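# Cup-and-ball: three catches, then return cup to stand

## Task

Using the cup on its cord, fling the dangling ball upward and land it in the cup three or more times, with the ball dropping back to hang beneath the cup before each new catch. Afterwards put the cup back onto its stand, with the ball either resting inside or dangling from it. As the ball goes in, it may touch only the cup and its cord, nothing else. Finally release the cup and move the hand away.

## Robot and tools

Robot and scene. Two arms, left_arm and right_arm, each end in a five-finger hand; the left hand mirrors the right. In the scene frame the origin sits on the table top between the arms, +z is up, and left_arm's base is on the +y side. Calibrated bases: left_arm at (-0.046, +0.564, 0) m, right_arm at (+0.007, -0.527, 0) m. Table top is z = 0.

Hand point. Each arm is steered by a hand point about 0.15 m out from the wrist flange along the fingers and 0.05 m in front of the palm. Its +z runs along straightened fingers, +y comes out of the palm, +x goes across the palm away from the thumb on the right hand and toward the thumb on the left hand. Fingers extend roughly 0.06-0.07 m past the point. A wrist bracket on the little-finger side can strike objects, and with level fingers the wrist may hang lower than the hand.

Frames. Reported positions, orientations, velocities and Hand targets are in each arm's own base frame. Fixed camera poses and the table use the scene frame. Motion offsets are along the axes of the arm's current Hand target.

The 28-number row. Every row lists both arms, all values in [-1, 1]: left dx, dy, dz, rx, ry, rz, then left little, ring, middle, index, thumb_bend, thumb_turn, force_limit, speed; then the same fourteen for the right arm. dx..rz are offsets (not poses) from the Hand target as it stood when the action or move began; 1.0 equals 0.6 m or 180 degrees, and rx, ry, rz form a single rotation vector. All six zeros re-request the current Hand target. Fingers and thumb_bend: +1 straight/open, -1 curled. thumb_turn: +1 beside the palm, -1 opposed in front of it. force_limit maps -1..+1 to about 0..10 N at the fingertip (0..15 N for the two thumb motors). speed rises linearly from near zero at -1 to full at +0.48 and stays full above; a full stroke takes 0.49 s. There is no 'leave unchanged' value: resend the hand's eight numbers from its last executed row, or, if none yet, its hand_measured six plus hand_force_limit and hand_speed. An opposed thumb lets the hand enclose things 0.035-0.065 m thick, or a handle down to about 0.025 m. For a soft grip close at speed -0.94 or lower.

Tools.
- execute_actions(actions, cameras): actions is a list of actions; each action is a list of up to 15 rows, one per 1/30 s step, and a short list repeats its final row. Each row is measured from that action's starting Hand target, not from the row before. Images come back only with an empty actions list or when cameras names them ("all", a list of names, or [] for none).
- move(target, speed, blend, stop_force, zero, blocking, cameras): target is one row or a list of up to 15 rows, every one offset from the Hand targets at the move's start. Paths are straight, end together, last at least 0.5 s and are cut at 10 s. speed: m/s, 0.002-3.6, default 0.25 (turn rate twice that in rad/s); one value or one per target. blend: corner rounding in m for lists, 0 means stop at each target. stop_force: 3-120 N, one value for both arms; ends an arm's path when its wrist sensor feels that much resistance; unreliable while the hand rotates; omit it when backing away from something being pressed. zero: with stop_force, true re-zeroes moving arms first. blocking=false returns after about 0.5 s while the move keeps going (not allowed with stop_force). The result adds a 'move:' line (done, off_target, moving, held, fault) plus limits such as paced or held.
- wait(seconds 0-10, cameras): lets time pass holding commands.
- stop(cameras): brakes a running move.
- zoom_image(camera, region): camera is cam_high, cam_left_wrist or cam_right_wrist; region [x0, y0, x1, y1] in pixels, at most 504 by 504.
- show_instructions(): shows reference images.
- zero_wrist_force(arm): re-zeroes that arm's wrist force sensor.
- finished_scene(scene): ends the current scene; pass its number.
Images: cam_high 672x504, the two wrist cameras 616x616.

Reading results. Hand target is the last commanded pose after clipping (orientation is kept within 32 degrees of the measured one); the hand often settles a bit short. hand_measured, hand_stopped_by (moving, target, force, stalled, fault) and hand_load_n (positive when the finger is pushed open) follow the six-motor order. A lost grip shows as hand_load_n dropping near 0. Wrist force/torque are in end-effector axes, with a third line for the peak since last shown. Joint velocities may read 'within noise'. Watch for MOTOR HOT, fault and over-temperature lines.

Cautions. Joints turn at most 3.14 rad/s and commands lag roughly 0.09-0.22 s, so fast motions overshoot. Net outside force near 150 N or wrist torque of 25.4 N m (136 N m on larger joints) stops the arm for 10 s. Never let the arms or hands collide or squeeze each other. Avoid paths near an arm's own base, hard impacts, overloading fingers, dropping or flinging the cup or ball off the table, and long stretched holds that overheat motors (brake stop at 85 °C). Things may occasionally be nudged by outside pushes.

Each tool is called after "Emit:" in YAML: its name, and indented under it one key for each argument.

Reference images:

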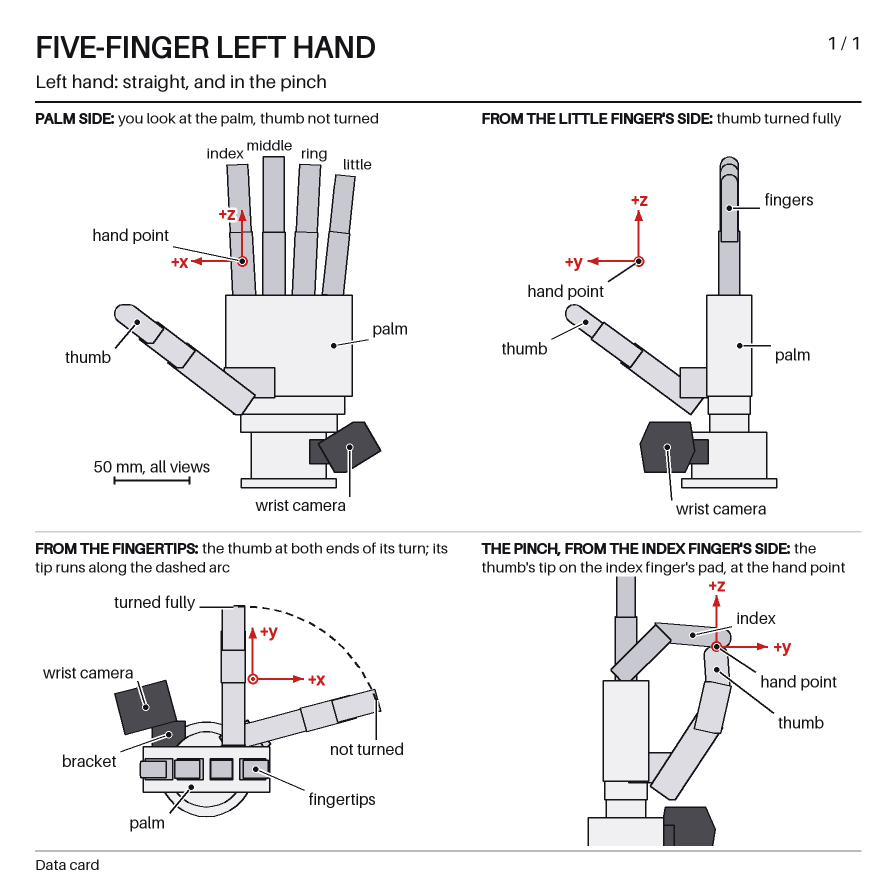

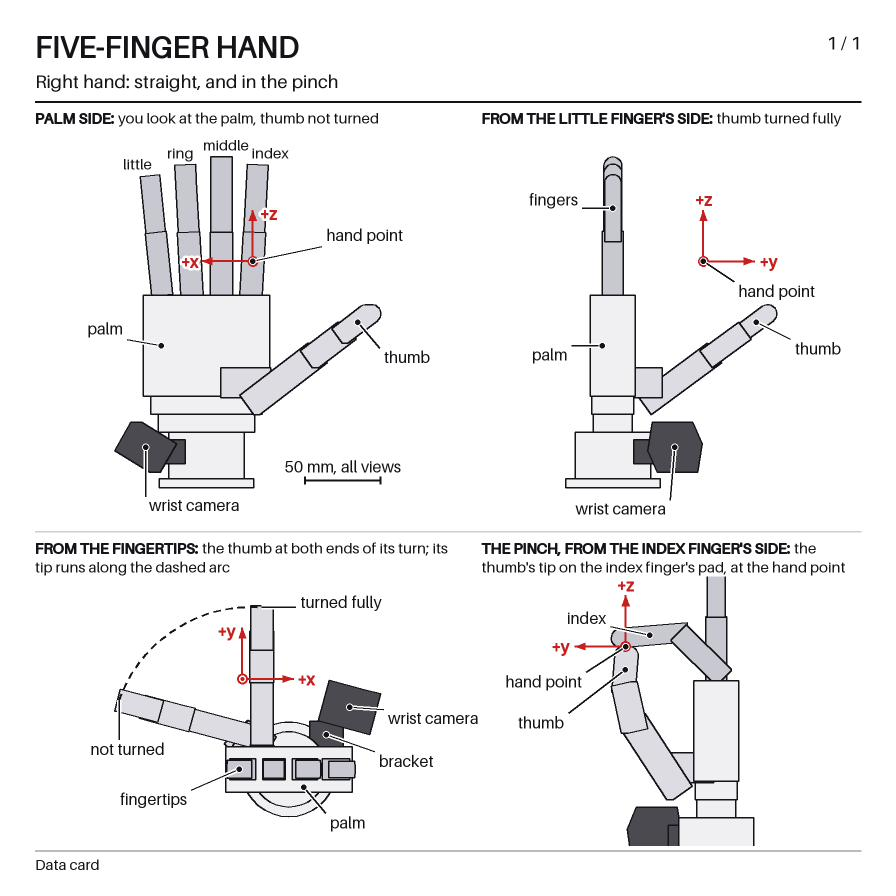

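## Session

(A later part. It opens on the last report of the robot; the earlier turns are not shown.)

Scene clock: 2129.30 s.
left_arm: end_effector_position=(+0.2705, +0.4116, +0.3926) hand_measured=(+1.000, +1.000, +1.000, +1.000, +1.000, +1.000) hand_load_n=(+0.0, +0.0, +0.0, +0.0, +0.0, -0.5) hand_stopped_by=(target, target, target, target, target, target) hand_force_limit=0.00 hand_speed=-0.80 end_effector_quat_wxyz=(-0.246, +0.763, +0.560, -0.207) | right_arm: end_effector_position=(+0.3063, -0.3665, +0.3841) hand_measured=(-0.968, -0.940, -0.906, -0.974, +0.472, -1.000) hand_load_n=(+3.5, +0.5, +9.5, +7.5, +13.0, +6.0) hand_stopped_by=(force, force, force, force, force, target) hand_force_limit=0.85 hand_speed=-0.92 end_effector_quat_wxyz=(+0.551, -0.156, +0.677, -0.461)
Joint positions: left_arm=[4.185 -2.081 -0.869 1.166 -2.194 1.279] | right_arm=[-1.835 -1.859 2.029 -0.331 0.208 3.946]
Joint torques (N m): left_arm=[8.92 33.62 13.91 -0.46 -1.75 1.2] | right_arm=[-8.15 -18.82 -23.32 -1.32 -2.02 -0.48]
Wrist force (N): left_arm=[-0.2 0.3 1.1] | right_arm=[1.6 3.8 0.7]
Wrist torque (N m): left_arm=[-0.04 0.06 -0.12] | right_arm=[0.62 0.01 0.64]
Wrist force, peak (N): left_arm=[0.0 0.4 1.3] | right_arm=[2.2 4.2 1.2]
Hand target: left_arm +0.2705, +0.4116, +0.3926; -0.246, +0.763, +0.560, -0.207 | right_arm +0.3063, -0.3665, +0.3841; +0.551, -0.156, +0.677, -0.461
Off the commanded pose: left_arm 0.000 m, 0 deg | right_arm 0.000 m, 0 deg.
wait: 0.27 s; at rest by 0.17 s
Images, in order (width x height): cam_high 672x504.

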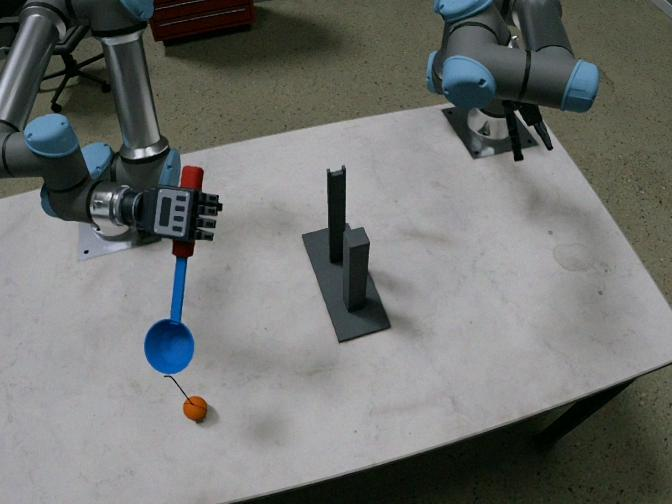

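Emit:
move:
  target: [0,0,0,0,0,0,1,1,1,1,1,1,0,-0.8,-0.1066,-0.1410,0.0060,0,0,0,-1,-1,-0.99,-1,-1,-1,0.85,-0.92]
  speed: 0.12
  cameras: ["cam_high"]

Emit:
execute_actions:
  actions:
    - [[0,0,0,0,0,0,1,1,1,1,1,1,0,-0.8,0,0,0,0,0,0,-1,-1,-0.99,-1,-1,-1,0.85,-0.92],[0,0,0,0,0,0,1,1,1,1,1,1,0,-0.8,0,0,0,0,0,0,-1,-1,-0.99,-1,-1,-1,0.85,-0.92],[0,0,0,0,0,0,1,1,1,1,1,1,0,-0.8,0.0001,0.0001,0.0035,0,0,0,-1,-1,-0.99,-1,-1,-1,0.85,-0.92],[0,0,0,0,0,0,1,1,1,1,1,1,0,-0.8,0.0002,0.0003,0.0104,0,0,0,-1,-1,-0.99,-1,-1,-1,0.85,-0.92],[0,0,0,0,0,0,1,1,1,1,1,1,0,-0.8,0.0004,0.0005,0.0208,0,0,0,-1,-1,-0.99,-1,-1,-1,0.85,-0.92],[0,0,0,0,0,0,1,1,1,1,1,1,0,-0.8,0.0007,0.0009,0.0347,0,0,0,-1,-1,-0.99,-1,-1,-1,0.85,-0.92],[0,0,0,0,0,0,1,1,1,1,1,1,0,-0.8,0.0010,0.0012,0.0485,0,0,0,-1,-1,-0.99,-1,-1,-1,0.85,-0.92],[0,0,0,0,0,0,1,1,1,1,1,1,0,-0.8,0.0013,0.0016,0.0624,0,0,0,-1,-1,-0.99,-1,-1,-1,0.85,-0.92],[0,0,0,0,0,0,1,1,1,1,1,1,0,-0.8,0.0016,0.0019,0.0763,0,0,0,-1,-1,-0.99,-1,-1,-1,0.85,-0.92],[0,0,0,0,0,0,1,1,1,1,1,1,0,-0.8,0.0019,0.0023,0.0902,0,0,0,-1,-1,-0.99,-1,-1,-1,0.85,-0.92],[0,0,0,0,0,0,1,1,1,1,1,1,0,-0.8,0.0022,0.0026,0.1040,0,0,0,-1,-1,-0.99,-1,-1,-1,0.85,-0.92],[0,0,0,0,0,0,1,1,1,1,1,1,0,-0.8,0.0025,0.0030,0.1179,0,0,0,-1,-1,-0.99,-1,-1,-1,0.85,-0.92],[0,0,0,0,0,0,1,1,1,1,1,1,0,-0.8,0.0028,0.0033,0.1318,0,0,0,-1,-1,-0.99,-1,-1,-1,0.85,-0.92],[0,0,0,0,0,0,1,1,1,1,1,1,0,-0.8,0.0031,0.0037,0.1456,0,0,0,-1,-1,-0.99,-1,-1,-1,0.85,-0.92],[0,0,0,0,0,0,1,1,1,1,1,1,0,-0.8,0.0034,0.0040,0.1595,0,0,0,-1,-1,-0.99,-1,-1,-1,0.85,-0.92]]
    - [[0,0,0,0,0,0,1,1,1,1,1,1,0,-0.8,0.0001,0.0001,0.0049,0,0,0,-1,-1,-0.99,-1,-1,-1,0.85,-0.92],[0,0,0,0,0,0,1,1,1,1,1,1,0,-0.8,0,0,0.0007,0,0,0,-1,-1,-0.99,-1,-1,-1,0.85,-0.92],[0,0,0,0,0,0,1,1,1,1,1,1,0,-0.8,-0.0003,-0.0003,-0.0125,0,0,0,-1,-1,-0.99,-1,-1,-1,0.85,-0.92],[0,0,0,0,0,0,1,1,1,1,1,1,0,-0.8,-0.0007,-0.0009,-0.0347,0,0,0,-1,-1,-0.99,-1,-1,-1,0.85,-0.92],[0,0,0,0,0,0,1,1,1,1,1,1,0,-0.8,-0.0012,-0.0014,-0.0569,0,0,0,-1,-1,-0.99,-1,-1,-1,0.85,-0.92],[0,0,0,0,0,0,1,1,1,1,1,1,0,-0.8,-0.0017,-0.0020,-0.0791,0,0,0,-1,-1,-0.99,-1,-1,-1,0.85,-0.92],[0,0,0,0,0,0,1,1,1,1,1,1,0,-0.8,-0.0022,-0.0026,-0.1012,0,0,0,-1,-1,-0.99,-1,-1,-1,0.85,-0.92],[0,0,0,0,0,0,1,1,1,1,1,1,0,-0.8,-0.0026,-0.0031,-0.1234,0,0,0,-1,-1,-0.99,-1,-1,-1,0.85,-0.92],[0,0,0,0,0,0,1,1,1,1,1,1,0,-0.8,-0.0031,-0.0037,-0.1456,0,0,0,-1,-1,-0.99,-1,-1,-1,0.85,-0.92],[0,0,0,0,0,0,1,1,1,1,1,1,0,-0.8,-0.0036,-0.0042,-0.1678,0,0,0,-1,-1,-0.99,-1,-1,-1,0.85,-0.92],[0,0,0,0,0,0,1,1,1,1,1,1,0,-0.8,-0.0041,-0.0048,-0.1900,0,0,0,-1,-1,-0.99,-1,-1,-1,0.85,-0.92],[0,0,0,0,0,0,1,1,1,1,1,1,0,-0.8,-0.0045,-0.0054,-0.2122,0,0,0,-1,-1,-0.99,-1,-1,-1,0.85,-0.92],[0,0,0,0,0,0,1,1,1,1,1,1,0,-0.8,-0.0050,-0.0059,-0.2344,0,0,0,-1,-1,-0.99,-1,-1,-1,0.85,-0.92],[0,0,0,0,0,0,1,1,1,1,1,1,0,-0.8,-0.0052,-0.0062,-0.2441,0,0,0,-1,-1,-0.99,-1,-1,-1,0.85,-0.92],[0,0,0,0,0,0,1,1,1,1,1,1,0,-0.8,-0.0052,-0.0061,-0.2413,0,0,0,-1,-1,-0.99,-1,-1,-1,0.85,-0.92]]
    - [[0,0,0,0,0,0,1,1,1,1,1,1,0,-0.8,0.0003,0.0004,0.0153,0,0,0,-1,-1,-0.99,-1,-1,-1,0.85,-0.92],[0,0,0,0,0,0,1,1,1,1,1,1,0,-0.8,0.0009,0.0011,0.0430,0,0,0,-1,-1,-0.99,-1,-1,-1,0.85,-0.92],[0,0,0,0,0,0,1,1,1,1,1,1,0,-0.8,0.0015,0.0018,0.0707,0,0,0,-1,-1,-0.99,-1,-1,-1,0.85,-0.92],[0,0,0,0,0,0,1,1,1,1,1,1,0,-0.8,0.0021,0.0025,0.0985,0,0,0,-1,-1,-0.99,-1,-1,-1,0.85,-0.92],[0,0,0,0,0,0,1,1,1,1,1,1,0,-0.8,0.0027,0.0032,0.1262,0,0,0,-1,-1,-0.99,-1,-1,-1,0.85,-0.92],[0,0,0,0,0,0,1,1,1,1,1,1,0,-0.8,0.0033,0.0039,0.1539,0,0,0,-1,-1,-0.99,-1,-1,-1,0.85,-0.92],[0,0,0,0,0,0,1,1,1,1,1,1,0,-0.8,0.0039,0.0046,0.1817,0,0,0,-1,-1,-0.99,-1,-1,-1,0.85,-0.92],[0,0,0,0,0,0,1,1,1,1,1,1,0,-0.8,0.0045,0.0053,0.2094,0,0,0,-1,-1,-0.99,-1,-1,-1,0.85,-0.92],[0,0,0,0,0,0,1,1,1,1,1,1,0,-0.8,0.0051,0.0060,0.2372,0,0,0,-1,-1,-0.99,-1,-1,-1,0.85,-0.92],[0,0,0,0,0,0,1,1,1,1,1,1,0,-0.8,0.0057,0.0067,0.2649,0,0,0,-1,-1,-0.99,-1,-1,-1,0.85,-0.92],[0,0,0,0,0,0,1,1,1,1,1,1,0,-0.8,0.0063,0.0074,0.2926,0,0,0,-1,-1,-0.99,-1,-1,-1,0.85,-0.92],[0,0,0,0,0,0,1,1,1,1,1,1,0,-0.8,0.0069,0.0081,0.3204,0,0,0,-1,-1,-0.99,-1,-1,-1,0.85,-0.92],[0,0,0,0,0,0,1,1,1,1,1,1,0,-0.8,0.0074,0.0088,0.3481,0,0,0,-1,-1,-0.99,-1,-1,-1,0.85,-0.92],[0,0,0,0,0,0,1,1,1,1,1,1,0,-0.8,0.0078,0.0092,0.3634,0,0,0,-1,-1,-0.99,-1,-1,-1,0.85,-0.92],[0,0,0,0,0,0,1,1,1,1,1,1,0,-0.8,0.0078,0.0093,0.3661,0,0,0,-1,-1,-0.99,-1,-1,-1,0.85,-0.92]]
    - [[0,0,0,0,0,0,1,1,1,1,1,1,0,-0.8,-0.0002,-0.0002,-0.0097,0,0,0,-1,-1,-0.99,-1,-1,-1,0.85,-0.92],[0,0,0,0,0,0,1,1,1,1,1,1,0,-0.8,-0.0007,-0.0008,-0.0319,0,0,0,-1,-1,-0.99,-1,-1,-1,0.85,-0.92],[0,0,0,0,0,0,1,1,1,1,1,1,0,-0.8,-0.0010,-0.0012,-0.0485,0,0,0,-1,-1,-0.99,-1,-1,-1,0.85,-0.92],[0,0,0,0,0,0,1,1,1,1,1,1,0,-0.8,-0.0013,-0.0015,-0.0596,0,0,0,-1,-1,-0.99,-1,-1,-1,0.85,-0.92],[0,0,0,0,0,0,1,1,1,1,1,1,0,-0.8,0.0022,-0.0043,-0.0652,0,0,0,-1,-1,-0.99,-1,-1,-1,0.85,-0.92],[0,0,0,0,0,0,1,1,1,1,1,1,0,-0.8,0.0093,-0.0097,-0.0652,0,0,0,-1,-1,-0.99,-1,-1,-1,0.85,-0.92],[0,0,0,0,0,0,1,1,1,1,1,1,0,-0.8,0.0202,-0.0180,-0.0652,0,0,0,-1,-1,-0.99,-1,-1,-1,0.85,-0.92],[0,0,0,0,0,0,1,1,1,1,1,1,0,-0.8,0.0327,-0.0274,-0.0652,0,0,0,-1,-1,-0.99,-1,-1,-1,0.85,-0.92],[0,0,0,0,0,0,1,1,1,1,1,1,0,-0.8,0.0453,-0.0370,-0.0653,0,0,0,-1,-1,-0.99,-1,-1,-1,0.85,-0.92],[0,0,0,0,0,0,1,1,1,1,1,1,0,-0.8,0.0579,-0.0465,-0.0653,0,0,0,-1,-1,-0.99,-1,-1,-1,0.85,-0.92],[0,0,0,0,0,0,1,1,1,1,1,1,0,-0.8,0.0705,-0.0561,-0.0653,0,0,0,-1,-1,-0.99,-1,-1,-1,0.85,-0.92],[0,0,0,0,0,0,1,1,1,1,1,1,0,-0.8,0.0794,-0.0628,-0.0653,0,0,0,-1,-1,-0.99,-1,-1,-1,0.85,-0.92],[0,0,0,0,0,0,1,1,1,1,1,1,0,-0.8,0.0849,-0.0669,-0.0653,0,0,0,-1,-1,-0.99,-1,-1,-1,0.85,-0.92]]
  cameras: ["cam_high","cam_left_wrist"]

Emit:
wait:
  seconds: 0.4
  cameras: ["cam_high"]

Scene clock: 2153.33 s.
left_arm: end_effector_position=(+0.2705, +0.4116, +0.3926) hand_measured=(+1.000, +1.000, +1.000, +1.000, +1.000, +1.000) hand_load_n=(+0.0, +0.0, +0.0, +0.0, +0.0, +0.0) hand_stopped_by=(target, target, target, target, target, target) hand_force_limit=0.00 hand_speed=-0.80 end_effector_quat_wxyz=(-0.246, +0.763, +0.560, -0.207) | right_arm: end_effector_position=(+0.3064, -0.3665, +0.4901) hand_measured=(-0.968, -0.940, -0.906, -0.974, +0.472, -1.000) hand_load_n=(+3.0, +0.0, +9.5, +7.5, +13.0, +6.0) hand_stopped_by=(force, force, force, force, force, target) hand_force_limit=0.85 hand_speed=-0.92 end_effector_quat_wxyz=(+0.551, -0.156, +0.678, -0.461)
Joint positions: left_arm=[4.185 -2.081 -0.869 1.166 -2.194 1.279] | right_arm=[-1.835 -1.867 1.763 -0.056 0.209 3.945]
Joint torques (N m): left_arm=[8.84 33.72 14.57 -0.45 -1.78 1.18] | right_arm=[8.09 -9.87 -21.09 -2.64 2.97 1.65]
Wrist force (N): left_arm=[-0.2 0.5 1.1] | right_arm=[2.2 3.9 1.1]
Wrist torque (N m): left_arm=[-0.01 0.06 -0.13] | right_arm=[0.54 -0.04 0.73]
Wrist force, peak (N): left_arm=[-0.2 0.4 1.4] | right_arm=[3.3 5.9 0.6]
Hand target: left_arm +0.2705, +0.4116, +0.3926; -0.246, +0.763, +0.560, -0.207 | right_arm +0.3064, -0.3664, +0.4902; +0.551, -0.156, +0.677, -0.461
Off the commanded pose: left_arm 0.000 m, 0 deg | right_arm 0.000 m, 0 deg.
move: done
Images, in order (width x height): cam_high 672x504.

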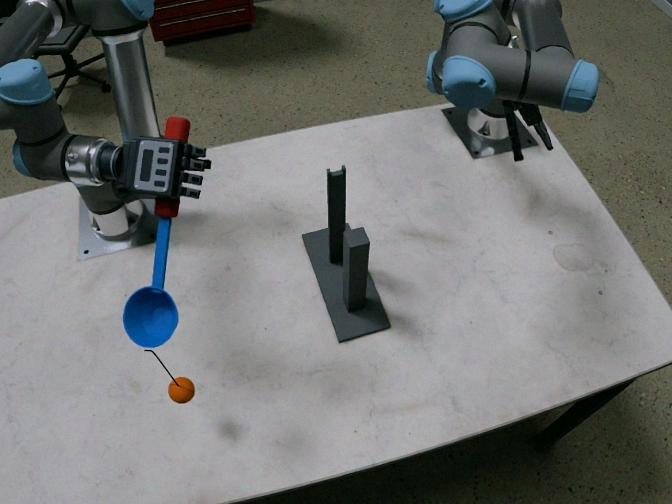

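Scene clock: 2155.67 s.
left_arm: end_effector_position=(+0.2705, +0.4116, +0.3926) hand_measured=(+1.000, +1.000, +1.000, +1.000, +1.000, +1.000) hand_load_n=(+0.0, +0.0, +0.0, +0.0, +0.0, +0.0) hand_stopped_by=(target, target, target, target, target, target) hand_force_limit=0.00 hand_speed=-0.80 end_effector_quat_wxyz=(-0.246, +0.763, +0.560, -0.207) | right_arm: end_effector_position=(+0.3941, -0.4839, +0.4902) hand_measured=(-0.968, -0.940, -0.906, -0.974, +0.472, -1.000) hand_load_n=(+6.5, +2.0, +9.5, +8.0, +13.0, +5.5) hand_stopped_by=(force, force, force, force, force, target) hand_force_limit=0.85 hand_speed=-0.92 end_effector_quat_wxyz=(+0.551, -0.156, +0.677, -0.462)
Joint positions: left_arm=[4.185 -2.081 -0.869 1.166 -2.194 1.279] | right_arm=[-1.549 -1.503 1.441 -0.008 0.494 3.85]
Joint torques (N m): left_arm=[9.36 33.85 14.02 -0.39 -1.79 1.3] | right_arm=[-7.05 -14.71 -30.96 -2.77 -1.22 -1.31]
Wrist force (N): left_arm=[-0.2 0.2 1.0] | right_arm=[1.7 3.6 -0.2]
Wrist torque (N m): left_arm=[-0.03 0.07 -0.12] | right_arm=[0.58 0.19 0.76]
Wrist force, peak (N): left_arm=[-0.1 0.5 1.3] | right_arm=[3.6 4.8 10.3]
Hand target: left_arm +0.2705, +0.4116, +0.3926; -0.246, +0.763, +0.560, -0.207 | right_arm +0.3941, -0.4841, +0.4902; +0.551, -0.156, +0.677, -0.461
Off the commanded pose: left_arm 0.000 m, 0 deg | right_arm 0.000 m, 0 deg.
Step readings (end_effector_position of left_arm | right_arm):
0: (+0.2705, +0.4116, +0.3926) | (+0.3064, -0.3665, +0.4901)
1: (+0.2705, +0.4116, +0.3926) | (+0.3064, -0.3665, +0.4901)
2: (+0.2705, +0.4116, +0.3926) | (+0.3064, -0.3665, +0.4901)
4: (+0.2705, +0.4116, +0.3926) | (+0.3070, -0.3667, +0.4901)
8: (+0.2705, +0.4116, +0.3926) | (+0.3238, -0.3746, +0.4896)
15: (+0.2705, +0.4116, +0.3926) | (+0.3766, -0.4007, +0.4891)
16: (+0.2705, +0.4116, +0.3926) | (+0.3837, -0.4044, +0.4891)
17: (+0.2705, +0.4116, +0.3926) | (+0.3897, -0.4077, +0.4893)
19: (+0.2705, +0.4116, +0.3926) | (+0.3919, -0.4098, +0.4899)
23: (+0.2705, +0.4116, +0.3926) | (+0.3569, -0.3911, +0.4900)
30: (+0.2705, +0.4116, +0.3926) | (+0.2793, -0.3513, +0.4887)
31: (+0.2705, +0.4116, +0.3926) | (+0.2702, -0.3471, +0.4885)
32: (+0.2705, +0.4116, +0.3926) | (+0.2677, -0.3462, +0.4887)
34: (+0.2705, +0.4116, +0.3926) | (+0.2795, -0.3516, +0.4899)
38: (+0.2705, +0.4116, +0.3926) | (+0.3345, -0.3740, +0.4862)
45: (+0.2705, +0.4116, +0.3926) | (+0.4426, -0.4302, +0.4859)
46: (+0.2705, +0.4116, +0.3926) | (+0.4528, -0.4364, +0.4867)
47: (+0.2705, +0.4116, +0.3926) | (+0.4575, -0.4405, +0.4879)
49: (+0.2705, +0.4116, +0.3926) | (+0.4464, -0.4379, +0.4902)
53: (+0.2705, +0.4116, +0.3926) | (+0.4192, -0.4324, +0.4902)
60: (+0.2705, +0.4116, +0.3926) | (+0.3931, -0.4845, +0.4897)
camera_calibration:
cam_left_wrist: T_world_to_cam=[[-0.641971, 0.517504, 0.565741, -0.255726], [0.734502, 0.626762, 0.260148, -0.56419], [-0.219957, 0.582545, -0.78247, 0.234956], [0, 0, 0, 1]] pos_world=[0.301911, 0.34908, 0.475293]
Images, in order (width x height): cam_high 672x504, cam_left_wrist 616x616.

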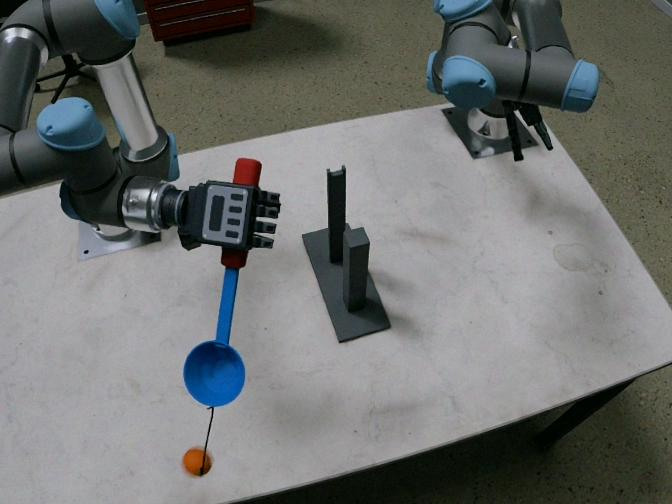

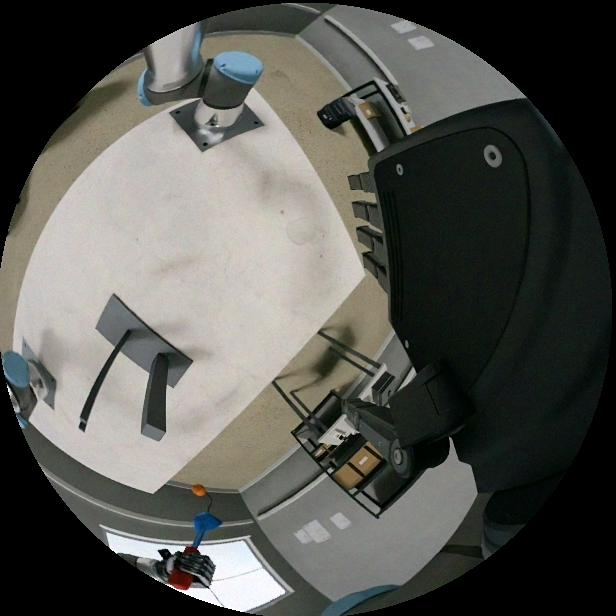

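Scene clock: 2156.07 s.
left_arm: end_effector_position=(+0.2705, +0.4116, +0.3926) hand_measured=(+1.000, +1.000, +1.000, +1.000, +1.000, +1.000) hand_load_n=(-0.5, +0.0, +0.0, +0.0, +0.0, +0.0) hand_stopped_by=(target, target, target, target, target, target) hand_force_limit=0.00 hand_speed=-0.80 end_effector_quat_wxyz=(-0.246, +0.763, +0.560, -0.207) | right_arm: end_effector_position=(+0.3941, -0.4840, +0.4902) hand_measured=(-0.968, -0.940, -0.906, -0.974, +0.472, -1.000) hand_load_n=(+1.5, +0.0, +9.0, +8.0, +13.0, +6.0) hand_stopped_by=(force, force, force, force, force, target) hand_force_limit=0.85 hand_speed=-0.92 end_effector_quat_wxyz=(+0.551, -0.156, +0.677, -0.462)
Joint positions: left_arm=[4.185 -2.081 -0.869 1.166 -2.194 1.279] | right_arm=[-1.549 -1.502 1.44 -0.008 0.494 3.85]
Joint torques (N m): left_arm=[8.84 33.99 13.95 -0.44 -1.61 1.14] | right_arm=[-6.98 -14.12 -31.3 -1.05 -1.82 0.27]
Wrist force (N): left_arm=[-0.2 0.4 1.1] | right_arm=[2.6 3.8 -0.5]
Wrist torque (N m): left_arm=[-0.03 0.06 -0.12] | right_arm=[0.63 0.10 0.76]
Wrist force, peak (N): left_arm=[-0.1 0.4 1.3] | right_arm=[1.7 9.5 0.9]
Hand target: left_arm +0.2705, +0.4116, +0.3926; -0.246, +0.763, +0.560, -0.207 | right_arm +0.3941, -0.4841, +0.4902; +0.551, -0.156, +0.677, -0.461
Off the commanded pose: left_arm 0.000 m, 0 deg | right_arm 0.000 m, 0 deg.
wait: 0.40 s; at rest by 0.17 s
Images, in order (width x height): cam_high 672x504.

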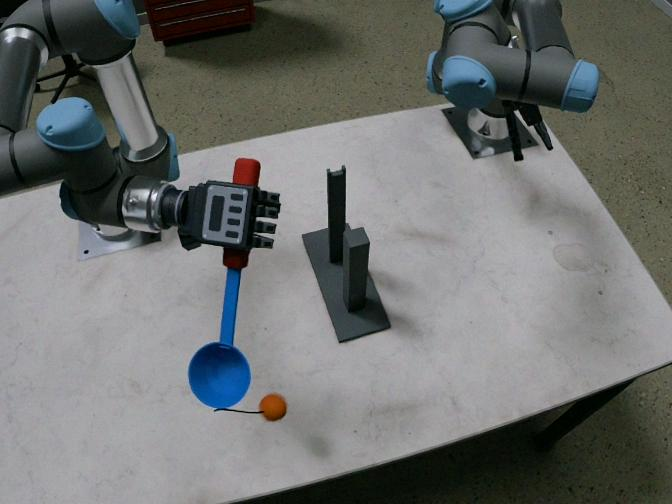

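Emit:
move:
  target: [0,0,0,0,0,0,1,1,1,1,1,1,0,-0.8,0,0,0,0,0,-0.15,-1,-1,-0.99,-1,-1,-1,0.85,-0.92]
  speed: 0.25
  cameras: ["cam_high","cam_left_wrist"]

Emit:
move:
  target:
    - [0,0,0,0,0,0,1,1,1,1,1,1,0,-0.8,-0.0971,0.0141,-0.0964,0,0,0,-1,-1,-0.99,-1,-1,-1,0.85,-0.92]
    - [0,0,0,0,0,0,1,1,1,1,1,1,0,-0.8,-0.0211,0.4421,-0.1112,0,0,0,-1,-1,-0.99,-1,-1,-1,0.85,-0.92]
  speed: [0.2, 0.12]
  cameras: ["cam_high","cam_right_wrist"]

Scene clock: 2196.63 s.
left_arm: end_effector_position=(+0.2705, +0.4116, +0.3926) hand_measured=(+1.000, +1.000, +1.000, +1.000, +1.000, +1.000) hand_load_n=(+0.0, +0.0, +0.0, +0.0, +0.0, +0.0) hand_stopped_by=(target, target, target, target, target, target) hand_force_limit=0.00 hand_speed=-0.80 end_effector_quat_wxyz=(-0.246, +0.763, +0.560, -0.207) | right_arm: end_effector_position=(+0.3941, -0.4840, +0.4904) hand_measured=(-0.968, -0.940, -0.906, -0.974, +0.472, -1.000) hand_load_n=(+3.5, +1.0, +9.5, +7.5, +13.0, +6.5) hand_stopped_by=(force, force, force, force, force, target) hand_force_limit=0.85 hand_speed=-0.92 end_effector_quat_wxyz=(+0.428, -0.310, +0.622, -0.577)
Joint positions: left_arm=[4.185 -2.081 -0.869 1.166 -2.194 1.279] | right_arm=[-1.527 -1.532 1.409 0.056 0.515 3.376]
Joint torques (N m): left_arm=[8.9 33.69 14.45 -0.47 -1.73 1.18] | right_arm=[-6.53 -12.87 -20.98 -3.01 -1.51 -1.53]
Wrist force (N): left_arm=[-0.1 0.2 1.1] | right_arm=[0.9 4.7 0.9]
Wrist torque (N m): left_arm=[-0.06 0.05 -0.11] | right_arm=[0.64 -0.02 0.69]
Wrist force, peak (N): left_arm=[-0.1 0.2 1.5] | right_arm=[1.1 5.6 0.9]
Hand target: left_arm +0.2705, +0.4116, +0.3926; -0.246, +0.763, +0.560, -0.207 | right_arm +0.3941, -0.4841, +0.4902; +0.428, -0.310, +0.622, -0.577
Off the commanded pose: left_arm 0.000 m, 0 deg | right_arm 0.000 m, 0 deg.
move: done
camera_calibration:
cam_left_wrist: T_world_to_cam=[[-0.641971, 0.517504, 0.565741, -0.255726], [0.734502, 0.626762, 0.260148, -0.56419], [-0.219957, 0.582545, -0.78247, 0.234956], [0, 0, 0, 1]] pos_world=[0.301911, 0.34908, 0.475293]
Images, in order (width x height): cam_high 672x504, cam_left_wrist 616x616.

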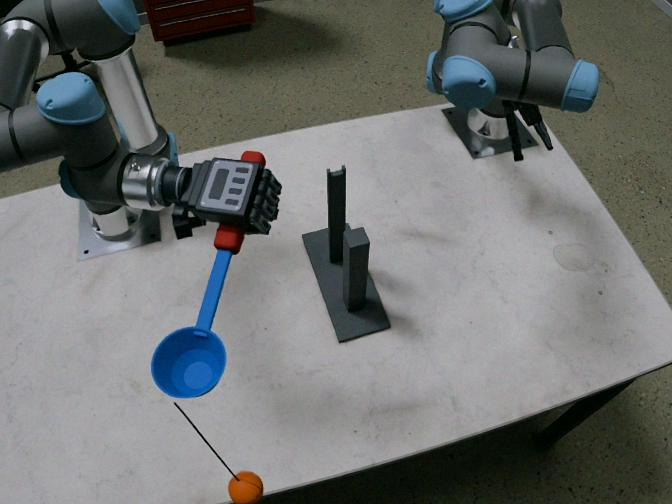

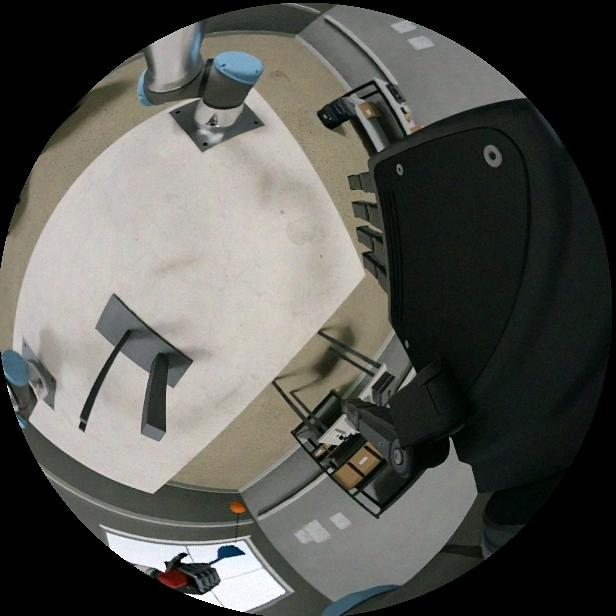

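Scene clock: 2200.03 s.
left_arm: end_effector_position=(+0.2705, +0.4116, +0.3926) hand_measured=(+1.000, +1.000, +1.000, +1.000, +1.000, +1.000) hand_load_n=(+0.0, +0.0, +0.0, +0.0, +0.0, +0.0) hand_stopped_by=(target, target, target, target, target, target) hand_force_limit=0.00 hand_speed=-0.80 end_effector_quat_wxyz=(-0.246, +0.763, +0.560, -0.207) | right_arm: end_effector_position=(+0.3689, -0.4053, +0.2292) hand_measured=(-0.968, -0.940, -0.906, -0.974, +0.472, -1.000) hand_load_n=(+3.5, +0.5, +9.5, +8.0, +13.0, +6.5) hand_stopped_by=(force, force, force, force, force, target) hand_force_limit=0.85 hand_speed=-0.92 end_effector_quat_wxyz=(+0.428, -0.310, +0.622, -0.577)
Joint positions: left_arm=[4.185 -2.081 -0.869 1.166 -2.194 1.279] | right_arm=[-1.594 -1.599 2.174 -0.651 0.449 3.386]
Joint torques (N m): left_arm=[9.53 33.71 13.64 -0.42 -1.69 1.12] | right_arm=[7.26 -27 -23.5 -1.55 2.03 -1.88]
Wrist force (N): left_arm=[0.0 0.3 1.2] | right_arm=[0.8 4.6 0.7]
Wrist torque (N m): left_arm=[-0.04 0.04 -0.11] | right_arm=[0.67 0.02 0.62]
Wrist force, peak (N): left_arm=[-0.2 0.5 1.4] | right_arm=[0.9 6.8 0.8]
Hand target: left_arm +0.2705, +0.4116, +0.3926; -0.246, +0.763, +0.560, -0.207 | right_arm +0.3689, -0.4053, +0.2292; +0.428, -0.310, +0.622, -0.577
Off the commanded pose: left_arm 0.000 m, 0 deg | right_arm 0.000 m, 0 deg.
move: done
camera_calibration:
cam_right_wrist: T_world_to_cam=[[-0.0105379, -0.0954658, -0.995377, 0.192452], [-0.0392971, 0.994703, -0.0949851, 0.448471], [0.999172, 0.0381145, -0.0142336, -0.23205], [0, 0, 0, 1]] pos_world=[0.251509, -0.418878, 0.230857]
Images, in order (width x height): cam_high 672x504, cam_right_wrist 616x616.

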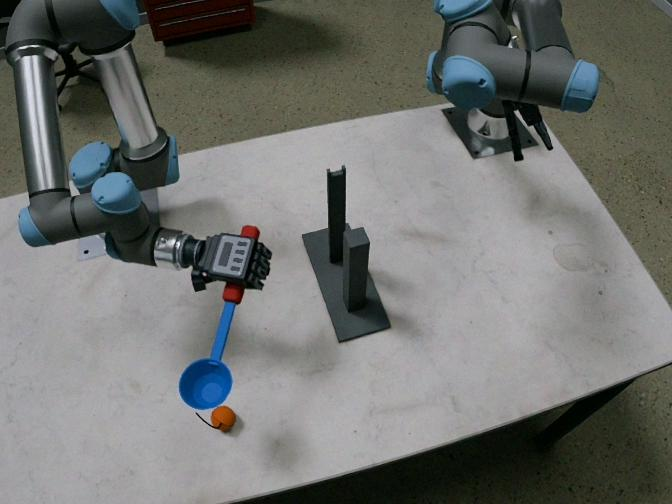

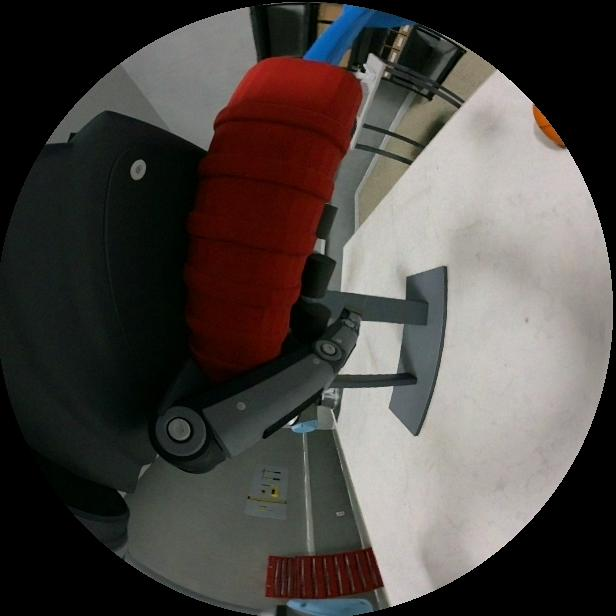

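Emit:
move:
  target:
    - [0,0,0,0,0,0,1,1,1,1,1,1,0,-0.8,-0.0026,-0.0107,-0.3329,0,0,0,-1,-1,-0.99,-1,-1,-1,0.85,-0.92]
    - [0,0,0,0,0,0,1,1,1,1,1,1,0,-0.8,-0.0014,-0.0060,-0.1864,0,0,0,-1,-1,-0.99,-1,-1,-1,0.85,-0.92]
    - [0,0,0,0,0,0,1,1,1,1,1,1,0,-0.8,-0.0069,-0.0371,-0.1853,0,0,0,-1,-1,-0.99,-1,-1,-1,0.85,-0.92]
  speed: [0.065, 0.065, 0.025]

Emit:
wait:
  seconds: 1.5
  cameras: ["cam_high"]

Emit:
zoom_image:
  camera: "cam_high"
  region: [105, 325, 215, 435]

Emit:
wait:
  seconds: 0.5
  cameras: ["cam_high"]

Emit:
zoom_image:
  camera: "cam_high"
  region: [105, 325, 215, 435]

Scene clock: 2211.57 s.
left_arm: end_effector_position=(+0.2705, +0.4116, +0.3926) hand_measured=(+1.000, +1.000, +1.000, +1.000, +1.000, +1.000) hand_load_n=(+0.0, +0.0, +0.0, +0.0, -0.5, +0.0) hand_stopped_by=(target, target, target, target, target, target) hand_force_limit=0.00 hand_speed=-0.80 end_effector_quat_wxyz=(-0.246, +0.763, +0.560, -0.207) | right_arm: end_effector_position=(+0.2694, -0.3544, +0.2481) hand_measured=(-0.968, -0.940, -0.906, -0.974, +0.472, -1.000) hand_load_n=(+3.5, +1.0, +9.0, +7.5, +13.0, +6.5) hand_stopped_by=(force, force, force, force, force, target) hand_force_limit=0.85 hand_speed=-0.92 end_effector_quat_wxyz=(+0.428, -0.310, +0.623, -0.577)
Joint positions: left_arm=[4.185 -2.081 -0.869 1.166 -2.194 1.279] | right_arm=[-1.976 -1.933 2.401 -0.93 0.073 3.778]
Joint torques (N m): left_arm=[9.15 34 14.19 -0.42 -1.57 1.15] | right_arm=[-6.68 -8.67 -28.57 -0.56 -1.29 -2.36]
Wrist force (N): left_arm=[-0.1 0.2 1.2] | right_arm=[0.6 4.5 0.8]
Wrist torque (N m): left_arm=[-0.05 0.05 -0.11] | right_arm=[0.67 0.05 0.79]
Wrist force, peak (N): left_arm=[-0.3 0.4 1.5] | right_arm=[0.5 5.6 1.1]
Hand target: left_arm +0.2705, +0.4116, +0.3926; -0.246, +0.763, +0.560, -0.207 | right_arm +0.2693, -0.3545, +0.2481; +0.428, -0.310, +0.622, -0.577
Off the commanded pose: left_arm 0.000 m, 0 deg | right_arm 0.000 m, 0 deg.
move: done

Scene clock: 2213.07 s.
left_arm: end_effector_position=(+0.2705, +0.4116, +0.3926) hand_measured=(+1.000, +1.000, +1.000, +1.000, +1.000, +1.000) hand_load_n=(+0.5, +0.0, +0.0, +0.0, +0.0, +0.0) hand_stopped_by=(target, target, target, target, target, target) hand_force_limit=0.00 hand_speed=-0.80 end_effector_quat_wxyz=(-0.246, +0.763, +0.560, -0.207) | right_arm: end_effector_position=(+0.2694, -0.3545, +0.2482) hand_measured=(-0.968, -0.940, -0.906, -0.974, +0.472, -1.000) hand_load_n=(+3.5, +1.0, +9.5, +8.0, +13.0, +7.0) hand_stopped_by=(force, force, force, force, force, target) hand_force_limit=0.85 hand_speed=-0.92 end_effector_quat_wxyz=(+0.428, -0.310, +0.622, -0.577)
Joint positions: left_arm=[4.185 -2.081 -0.869 1.166 -2.194 1.279] | right_arm=[-1.976 -1.933 2.401 -0.929 0.073 3.778]
Joint torques (N m): left_arm=[8.75 34.15 14.53 -0.45 -1.79 1.14] | right_arm=[1.9 6.99 -29.57 -2.6 0.27 -2.47]
Wrist force (N): left_arm=[-0.3 0.4 1.0] | right_arm=[0.5 4.9 0.7]
Wrist torque (N m): left_arm=[-0.01 0.07 -0.13] | right_arm=[0.63 0.11 0.76]
Wrist force, peak (N): left_arm=[0.0 0.4 1.4] | right_arm=[0.9 5.5 1.0]
Hand target: left_arm +0.2705, +0.4116, +0.3926; -0.246, +0.763, +0.560, -0.207 | right_arm +0.2693, -0.3545, +0.2481; +0.428, -0.310, +0.622, -0.577
Off the commanded pose: left_arm 0.000 m, 0 deg | right_arm 0.000 m, 0 deg.
wait: 1.50 s; at rest by 0.17 s
Images, in order (width x height): cam_high 672x504.

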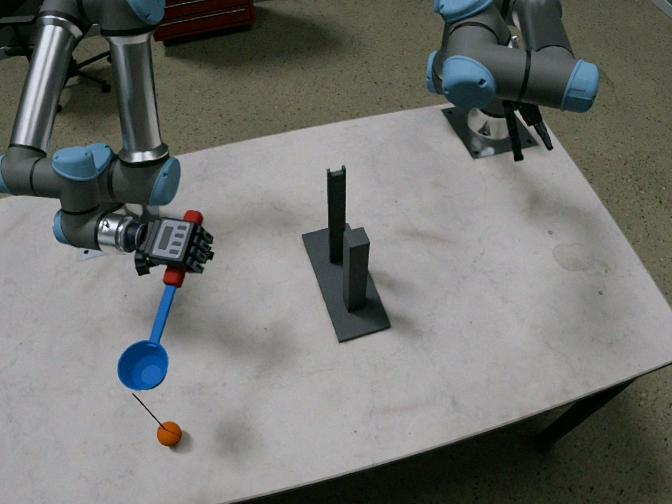

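Scaled by 4.582 from the camera's 672x504 image, which has a finer 960x720 frame.

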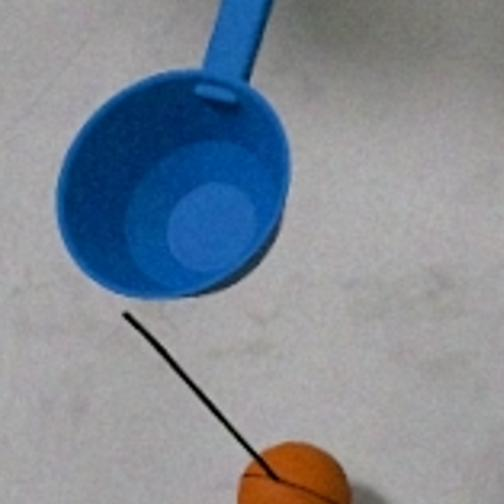

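Scene clock: 2213.57 s.
left_arm: end_effector_position=(+0.2705, +0.4116, +0.3926) hand_measured=(+1.000, +1.000, +1.000, +1.000, +1.000, +1.000) hand_load_n=(+0.0, +0.0, +0.0, +0.0, +0.0, +0.0) hand_stopped_by=(target, target, target, target, target, target) hand_force_limit=0.00 hand_speed=-0.80 end_effector_quat_wxyz=(-0.246, +0.763, +0.560, -0.207) | right_arm: end_effector_position=(+0.2694, -0.3545, +0.2482) hand_measured=(-0.968, -0.940, -0.906, -0.974, +0.472, -1.000) hand_load_n=(+4.0, +0.5, +9.5, +7.5, +13.0, +6.5) hand_stopped_by=(force, force, force, force, force, target) hand_force_limit=0.85 hand_speed=-0.92 end_effector_quat_wxyz=(+0.428, -0.310, +0.622, -0.577)
Joint positions: left_arm=[4.185 -2.081 -0.869 1.166 -2.194 1.279] | right_arm=[-1.976 -1.933 2.401 -0.929 0.073 3.778]
Joint torques (N m): left_arm=[9.23 33.87 14.35 -0.33 -1.75 1.11] | right_arm=[4.39 6.61 -29.64 -2.63 0.66 -2.47]
Wrist force (N): left_arm=[-0.1 0.4 1.4] | right_arm=[0.6 5.5 0.9]
Wrist torque (N m): left_arm=[-0.02 0.06 -0.12] | right_arm=[0.68 0.10 0.79]
Wrist force, peak (N): left_arm=[-0.3 0.5 1.4] | right_arm=[0.6 5.5 0.9]
Hand target: left_arm +0.2705, +0.4116, +0.3926; -0.246, +0.763, +0.560, -0.207 | right_arm +0.2693, -0.3545, +0.2481; +0.428, -0.310, +0.622, -0.577
Off the commanded pose: left_arm 0.000 m, 0 deg | right_arm 0.000 m, 0 deg.
wait: 0.50 s; at rest by 0.17 s
Images, in order (width x height): cam_high 672x504.

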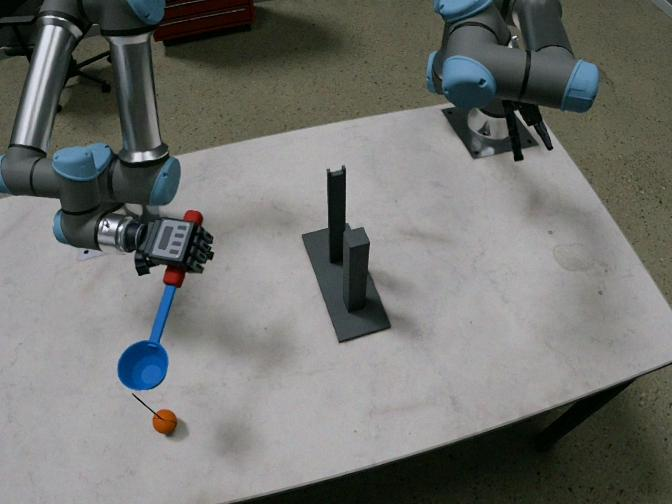

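Scaled by 4.582 from the camera's 672x504 image, which has a finer 960x720 frame.

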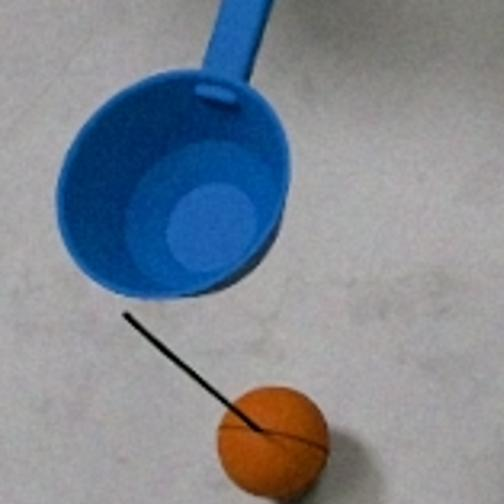

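Emit:
move:
  target:
    - [0,0,0,0,0,0,1,1,1,1,1,1,0,-0.8,0.0096,0.0541,-0.0019,0,0,0,-1,-1,-0.99,-1,-1,-1,0.85,-0.92]
    - [0,0,0,0,0,0,1,1,1,1,1,1,0,-0.8,0.0109,0.0595,0.1645,0,0,0,-1,-1,-0.99,-1,-1,-1,0.85,-0.92]
  speed: [0.1, 0.12]

Emit:
move:
  target:
    - [0,0,0,0,0,0,1,1,1,1,1,1,0,-0.8,-0.0026,-0.0107,-0.3329,0,0,0,-1,-1,-0.99,-1,-1,-1,0.85,-0.92]
    - [0,0,0,0,0,0,1,1,1,1,1,1,0,-0.8,-0.0014,-0.0060,-0.1864,0,0,0,-1,-1,-0.99,-1,-1,-1,0.85,-0.92]
    - [0,0,0,0,0,0,1,1,1,1,1,1,0,-0.8,-0.0043,-0.0224,-0.1858,0,0,0,-1,-1,-0.99,-1,-1,-1,0.85,-0.92]
  speed: [0.065, 0.065, 0.025]

Emit:
wait:
  seconds: 1.5
  cameras: ["cam_high"]

Emit:
zoom_image:
  camera: "cam_high"
  region: [105, 335, 215, 445]

Emit:
wait:
  seconds: 0.5
  cameras: ["cam_high"]

Emit:
zoom_image:
  camera: "cam_high"
  region: [105, 335, 215, 445]

Scene clock: 2221.87 s.
left_arm: end_effector_position=(+0.2705, +0.4116, +0.3926) hand_measured=(+1.000, +1.000, +1.000, +1.000, +1.000, +1.000) hand_load_n=(+0.0, +0.0, +0.0, +0.0, +0.0, +0.0) hand_stopped_by=(target, target, target, target, target, target) hand_force_limit=0.00 hand_speed=-0.80 end_effector_quat_wxyz=(-0.246, +0.763, +0.560, -0.207) | right_arm: end_effector_position=(+0.3582, -0.3999, +0.2151) hand_measured=(-0.968, -0.940, -0.906, -0.974, +0.472, -1.000) hand_load_n=(+3.0, +0.5, +9.5, +7.5, +13.0, +6.5) hand_stopped_by=(force, force, force, force, force, target) hand_force_limit=0.85 hand_speed=-0.92 end_effector_quat_wxyz=(+0.428, -0.310, +0.622, -0.577)
Joint positions: left_arm=[4.185 -2.081 -0.869 1.166 -2.194 1.279] | right_arm=[-1.628 -1.601 2.219 -0.7 0.415 3.392]
Joint torques (N m): left_arm=[9.65 34.03 14.36 -0.5 -1.78 1.21] | right_arm=[6.71 -24.3 -18.25 -2.96 -0.03 1.63]
Wrist force (N): left_arm=[-0.2 0.4 1.2] | right_arm=[1.1 4.1 0.9]
Wrist torque (N m): left_arm=[-0.02 0.07 -0.13] | right_arm=[0.60 -0.03 0.69]
Wrist force, peak (N): left_arm=[-0.2 0.3 1.5] | right_arm=[0.5 5.8 0.9]
Hand target: left_arm +0.2705, +0.4116, +0.3926; -0.246, +0.763, +0.560, -0.207 | right_arm +0.3582, -0.3999, +0.2151; +0.428, -0.310, +0.622, -0.577
Off the commanded pose: left_arm 0.000 m, 0 deg | right_arm 0.000 m, 0 deg.
move: done

Scene clock: 2228.13 s.
left_arm: end_effector_position=(+0.2705, +0.4116, +0.3926) hand_measured=(+1.000, +1.000, +1.000, +1.000, +1.000, +1.000) hand_load_n=(+0.0, +0.0, +0.0, +0.0, +0.0, +0.0) hand_stopped_by=(target, target, target, target, target, target) hand_force_limit=0.00 hand_speed=-0.80 end_effector_quat_wxyz=(-0.246, +0.763, +0.560, -0.207) | right_arm: end_effector_position=(+0.2582, -0.3488, +0.2252) hand_measured=(-0.968, -0.940, -0.906, -0.974, +0.472, -1.000) hand_load_n=(+3.5, +0.5, +9.5, +7.5, +13.0, +6.0) hand_stopped_by=(force, force, force, force, force, target) hand_force_limit=0.85 hand_speed=-0.92 end_effector_quat_wxyz=(+0.423, -0.319, +0.632, -0.565)
Joint positions: left_arm=[4.185 -2.081 -0.869 1.166 -2.194 1.279] | right_arm=[-2.019 -1.727 2.281 -0.278 0.013 3.04]
Joint torques (N m): left_arm=[8.88 33.64 14.39 -0.4 -1.74 1.16] | right_arm=[5.54 0.25 -26.23 0.96 0.71 -1.75]
Wrist force (N): left_arm=[-0.1 0.2 0.9] | right_arm=[0.6 3.6 0.9]
Wrist torque (N m): left_arm=[-0.04 0.05 -0.11] | right_arm=[0.58 0.02 0.67]
Wrist force, peak (N): left_arm=[-0.3 0.3 1.4] | right_arm=[0.5 5.3 0.8]
Hand target: left_arm +0.2705, +0.4116, +0.3926; -0.246, +0.763, +0.560, -0.207 | right_arm +0.2586, -0.3490, +0.2251; +0.428, -0.310, +0.622, -0.577
Off the commanded pose: left_arm 0.000 m, 0 deg | right_arm 0.000 m, 2 deg.
move: done

Scene clock: 2229.63 s.
left_arm: end_effector_position=(+0.2705, +0.4116, +0.3926) hand_measured=(+1.000, +1.000, +1.000, +1.000, +1.000, +1.000) hand_load_n=(+0.0, +0.0, +0.0, +0.0, +0.0, -0.5) hand_stopped_by=(target, target, target, target, target, target) hand_force_limit=0.00 hand_speed=-0.80 end_effector_quat_wxyz=(-0.246, +0.763, +0.560, -0.207) | right_arm: end_effector_position=(+0.2582, -0.3488, +0.2251) hand_measured=(-0.968, -0.940, -0.906, -0.974, +0.472, -1.000) hand_load_n=(+3.5, +0.5, +9.5, +8.0, +13.0, +6.0) hand_stopped_by=(force, force, force, force, force, target) hand_force_limit=0.85 hand_speed=-0.92 end_effector_quat_wxyz=(+0.423, -0.319, +0.632, -0.565)
Joint positions: left_arm=[4.185 -2.081 -0.869 1.166 -2.194 1.279] | right_arm=[-2.019 -1.726 2.281 -0.278 0.013 3.04]
Joint torques (N m): left_arm=[8.97 34.09 13.87 -0.29 -1.81 1.17] | right_arm=[-1.42 1.39 -26.32 -1.04 -2.49 1.43]
Wrist force (N): left_arm=[-0.1 0.3 1.3] | right_arm=[0.8 4.6 0.9]
Wrist torque (N m): left_arm=[-0.04 0.06 -0.11] | right_arm=[0.61 0.04 0.67]
Wrist force, peak (N): left_arm=[-0.2 0.5 1.3] | right_arm=[0.7 5.1 0.8]
Hand target: left_arm +0.2705, +0.4116, +0.3926; -0.246, +0.763, +0.560, -0.207 | right_arm +0.2586, -0.3490, +0.2251; +0.428, -0.310, +0.622, -0.577
Off the commanded pose: left_arm 0.000 m, 0 deg | right_arm 0.000 m, 2 deg.
wait: 1.50 s; at rest by 0.17 s
Images, in order (width x height): cam_high 672x504.

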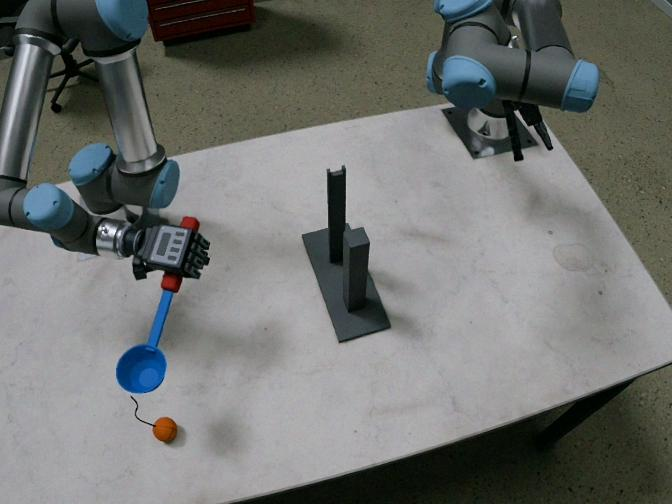

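Scaled by 4.582 from the camera's 672x504 image, which has a finer 960x720 frame.

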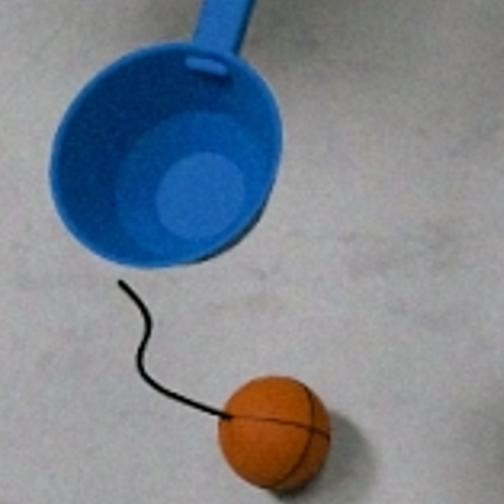

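Scene clock: 2230.13 s.
left_arm: end_effector_position=(+0.2705, +0.4116, +0.3926) hand_measured=(+1.000, +1.000, +1.000, +1.000, +1.000, +1.000) hand_load_n=(+0.0, +0.0, +0.0, +0.0, +0.0, +0.0) hand_stopped_by=(target, target, target, target, target, target) hand_force_limit=0.00 hand_speed=-0.80 end_effector_quat_wxyz=(-0.246, +0.763, +0.560, -0.207) | right_arm: end_effector_position=(+0.2582, -0.3488, +0.2251) hand_measured=(-0.968, -0.940, -0.906, -0.974, +0.472, -1.000) hand_load_n=(+3.5, +0.5, +9.5, +7.5, +13.0, +6.5) hand_stopped_by=(force, force, force, force, force, target) hand_force_limit=0.85 hand_speed=-0.92 end_effector_quat_wxyz=(+0.423, -0.319, +0.632, -0.565)
Joint positions: left_arm=[4.185 -2.081 -0.869 1.166 -2.194 1.279] | right_arm=[-2.019 -1.726 2.281 -0.278 0.013 3.04]
Joint torques (N m): left_arm=[8.6 34.02 14.29 -0.4 -1.73 1.18] | right_arm=[-4.65 1.82 -26.61 -0.98 -2.61 1.48]
Wrist force (N): left_arm=[-0.3 0.3 1.4] | right_arm=[0.8 4.9 0.9]
Wrist torque (N m): left_arm=[-0.04 0.09 -0.12] | right_arm=[0.64 0.04 0.68]
Wrist force, peak (N): left_arm=[-0.3 0.3 1.4] | right_arm=[0.6 5.1 0.7]
Hand target: left_arm +0.2705, +0.4116, +0.3926; -0.246, +0.763, +0.560, -0.207 | right_arm +0.2586, -0.3490, +0.2251; +0.428, -0.310, +0.622, -0.577
Off the commanded pose: left_arm 0.000 m, 0 deg | right_arm 0.000 m, 2 deg.
wait: 0.50 s; at rest by 0.17 s
Images, in order (width x height): cam_high 672x504.

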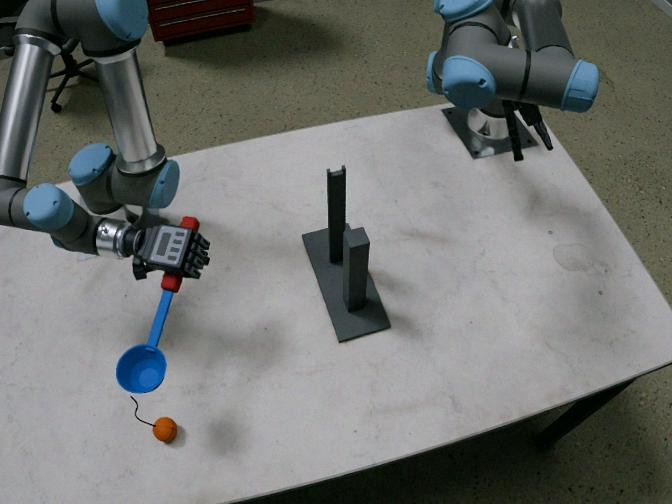

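Scaled by 4.582 from the camera's 672x504 image, which has a finer 960x720 frame.

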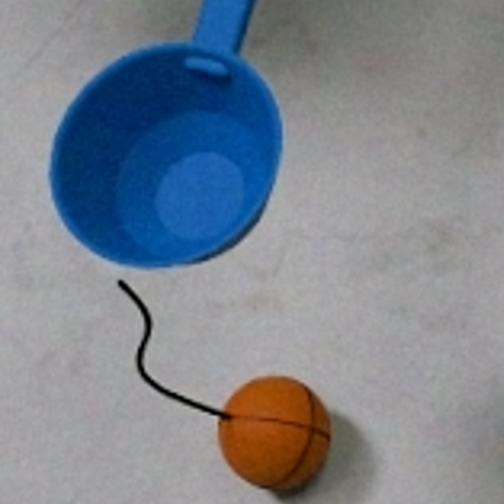

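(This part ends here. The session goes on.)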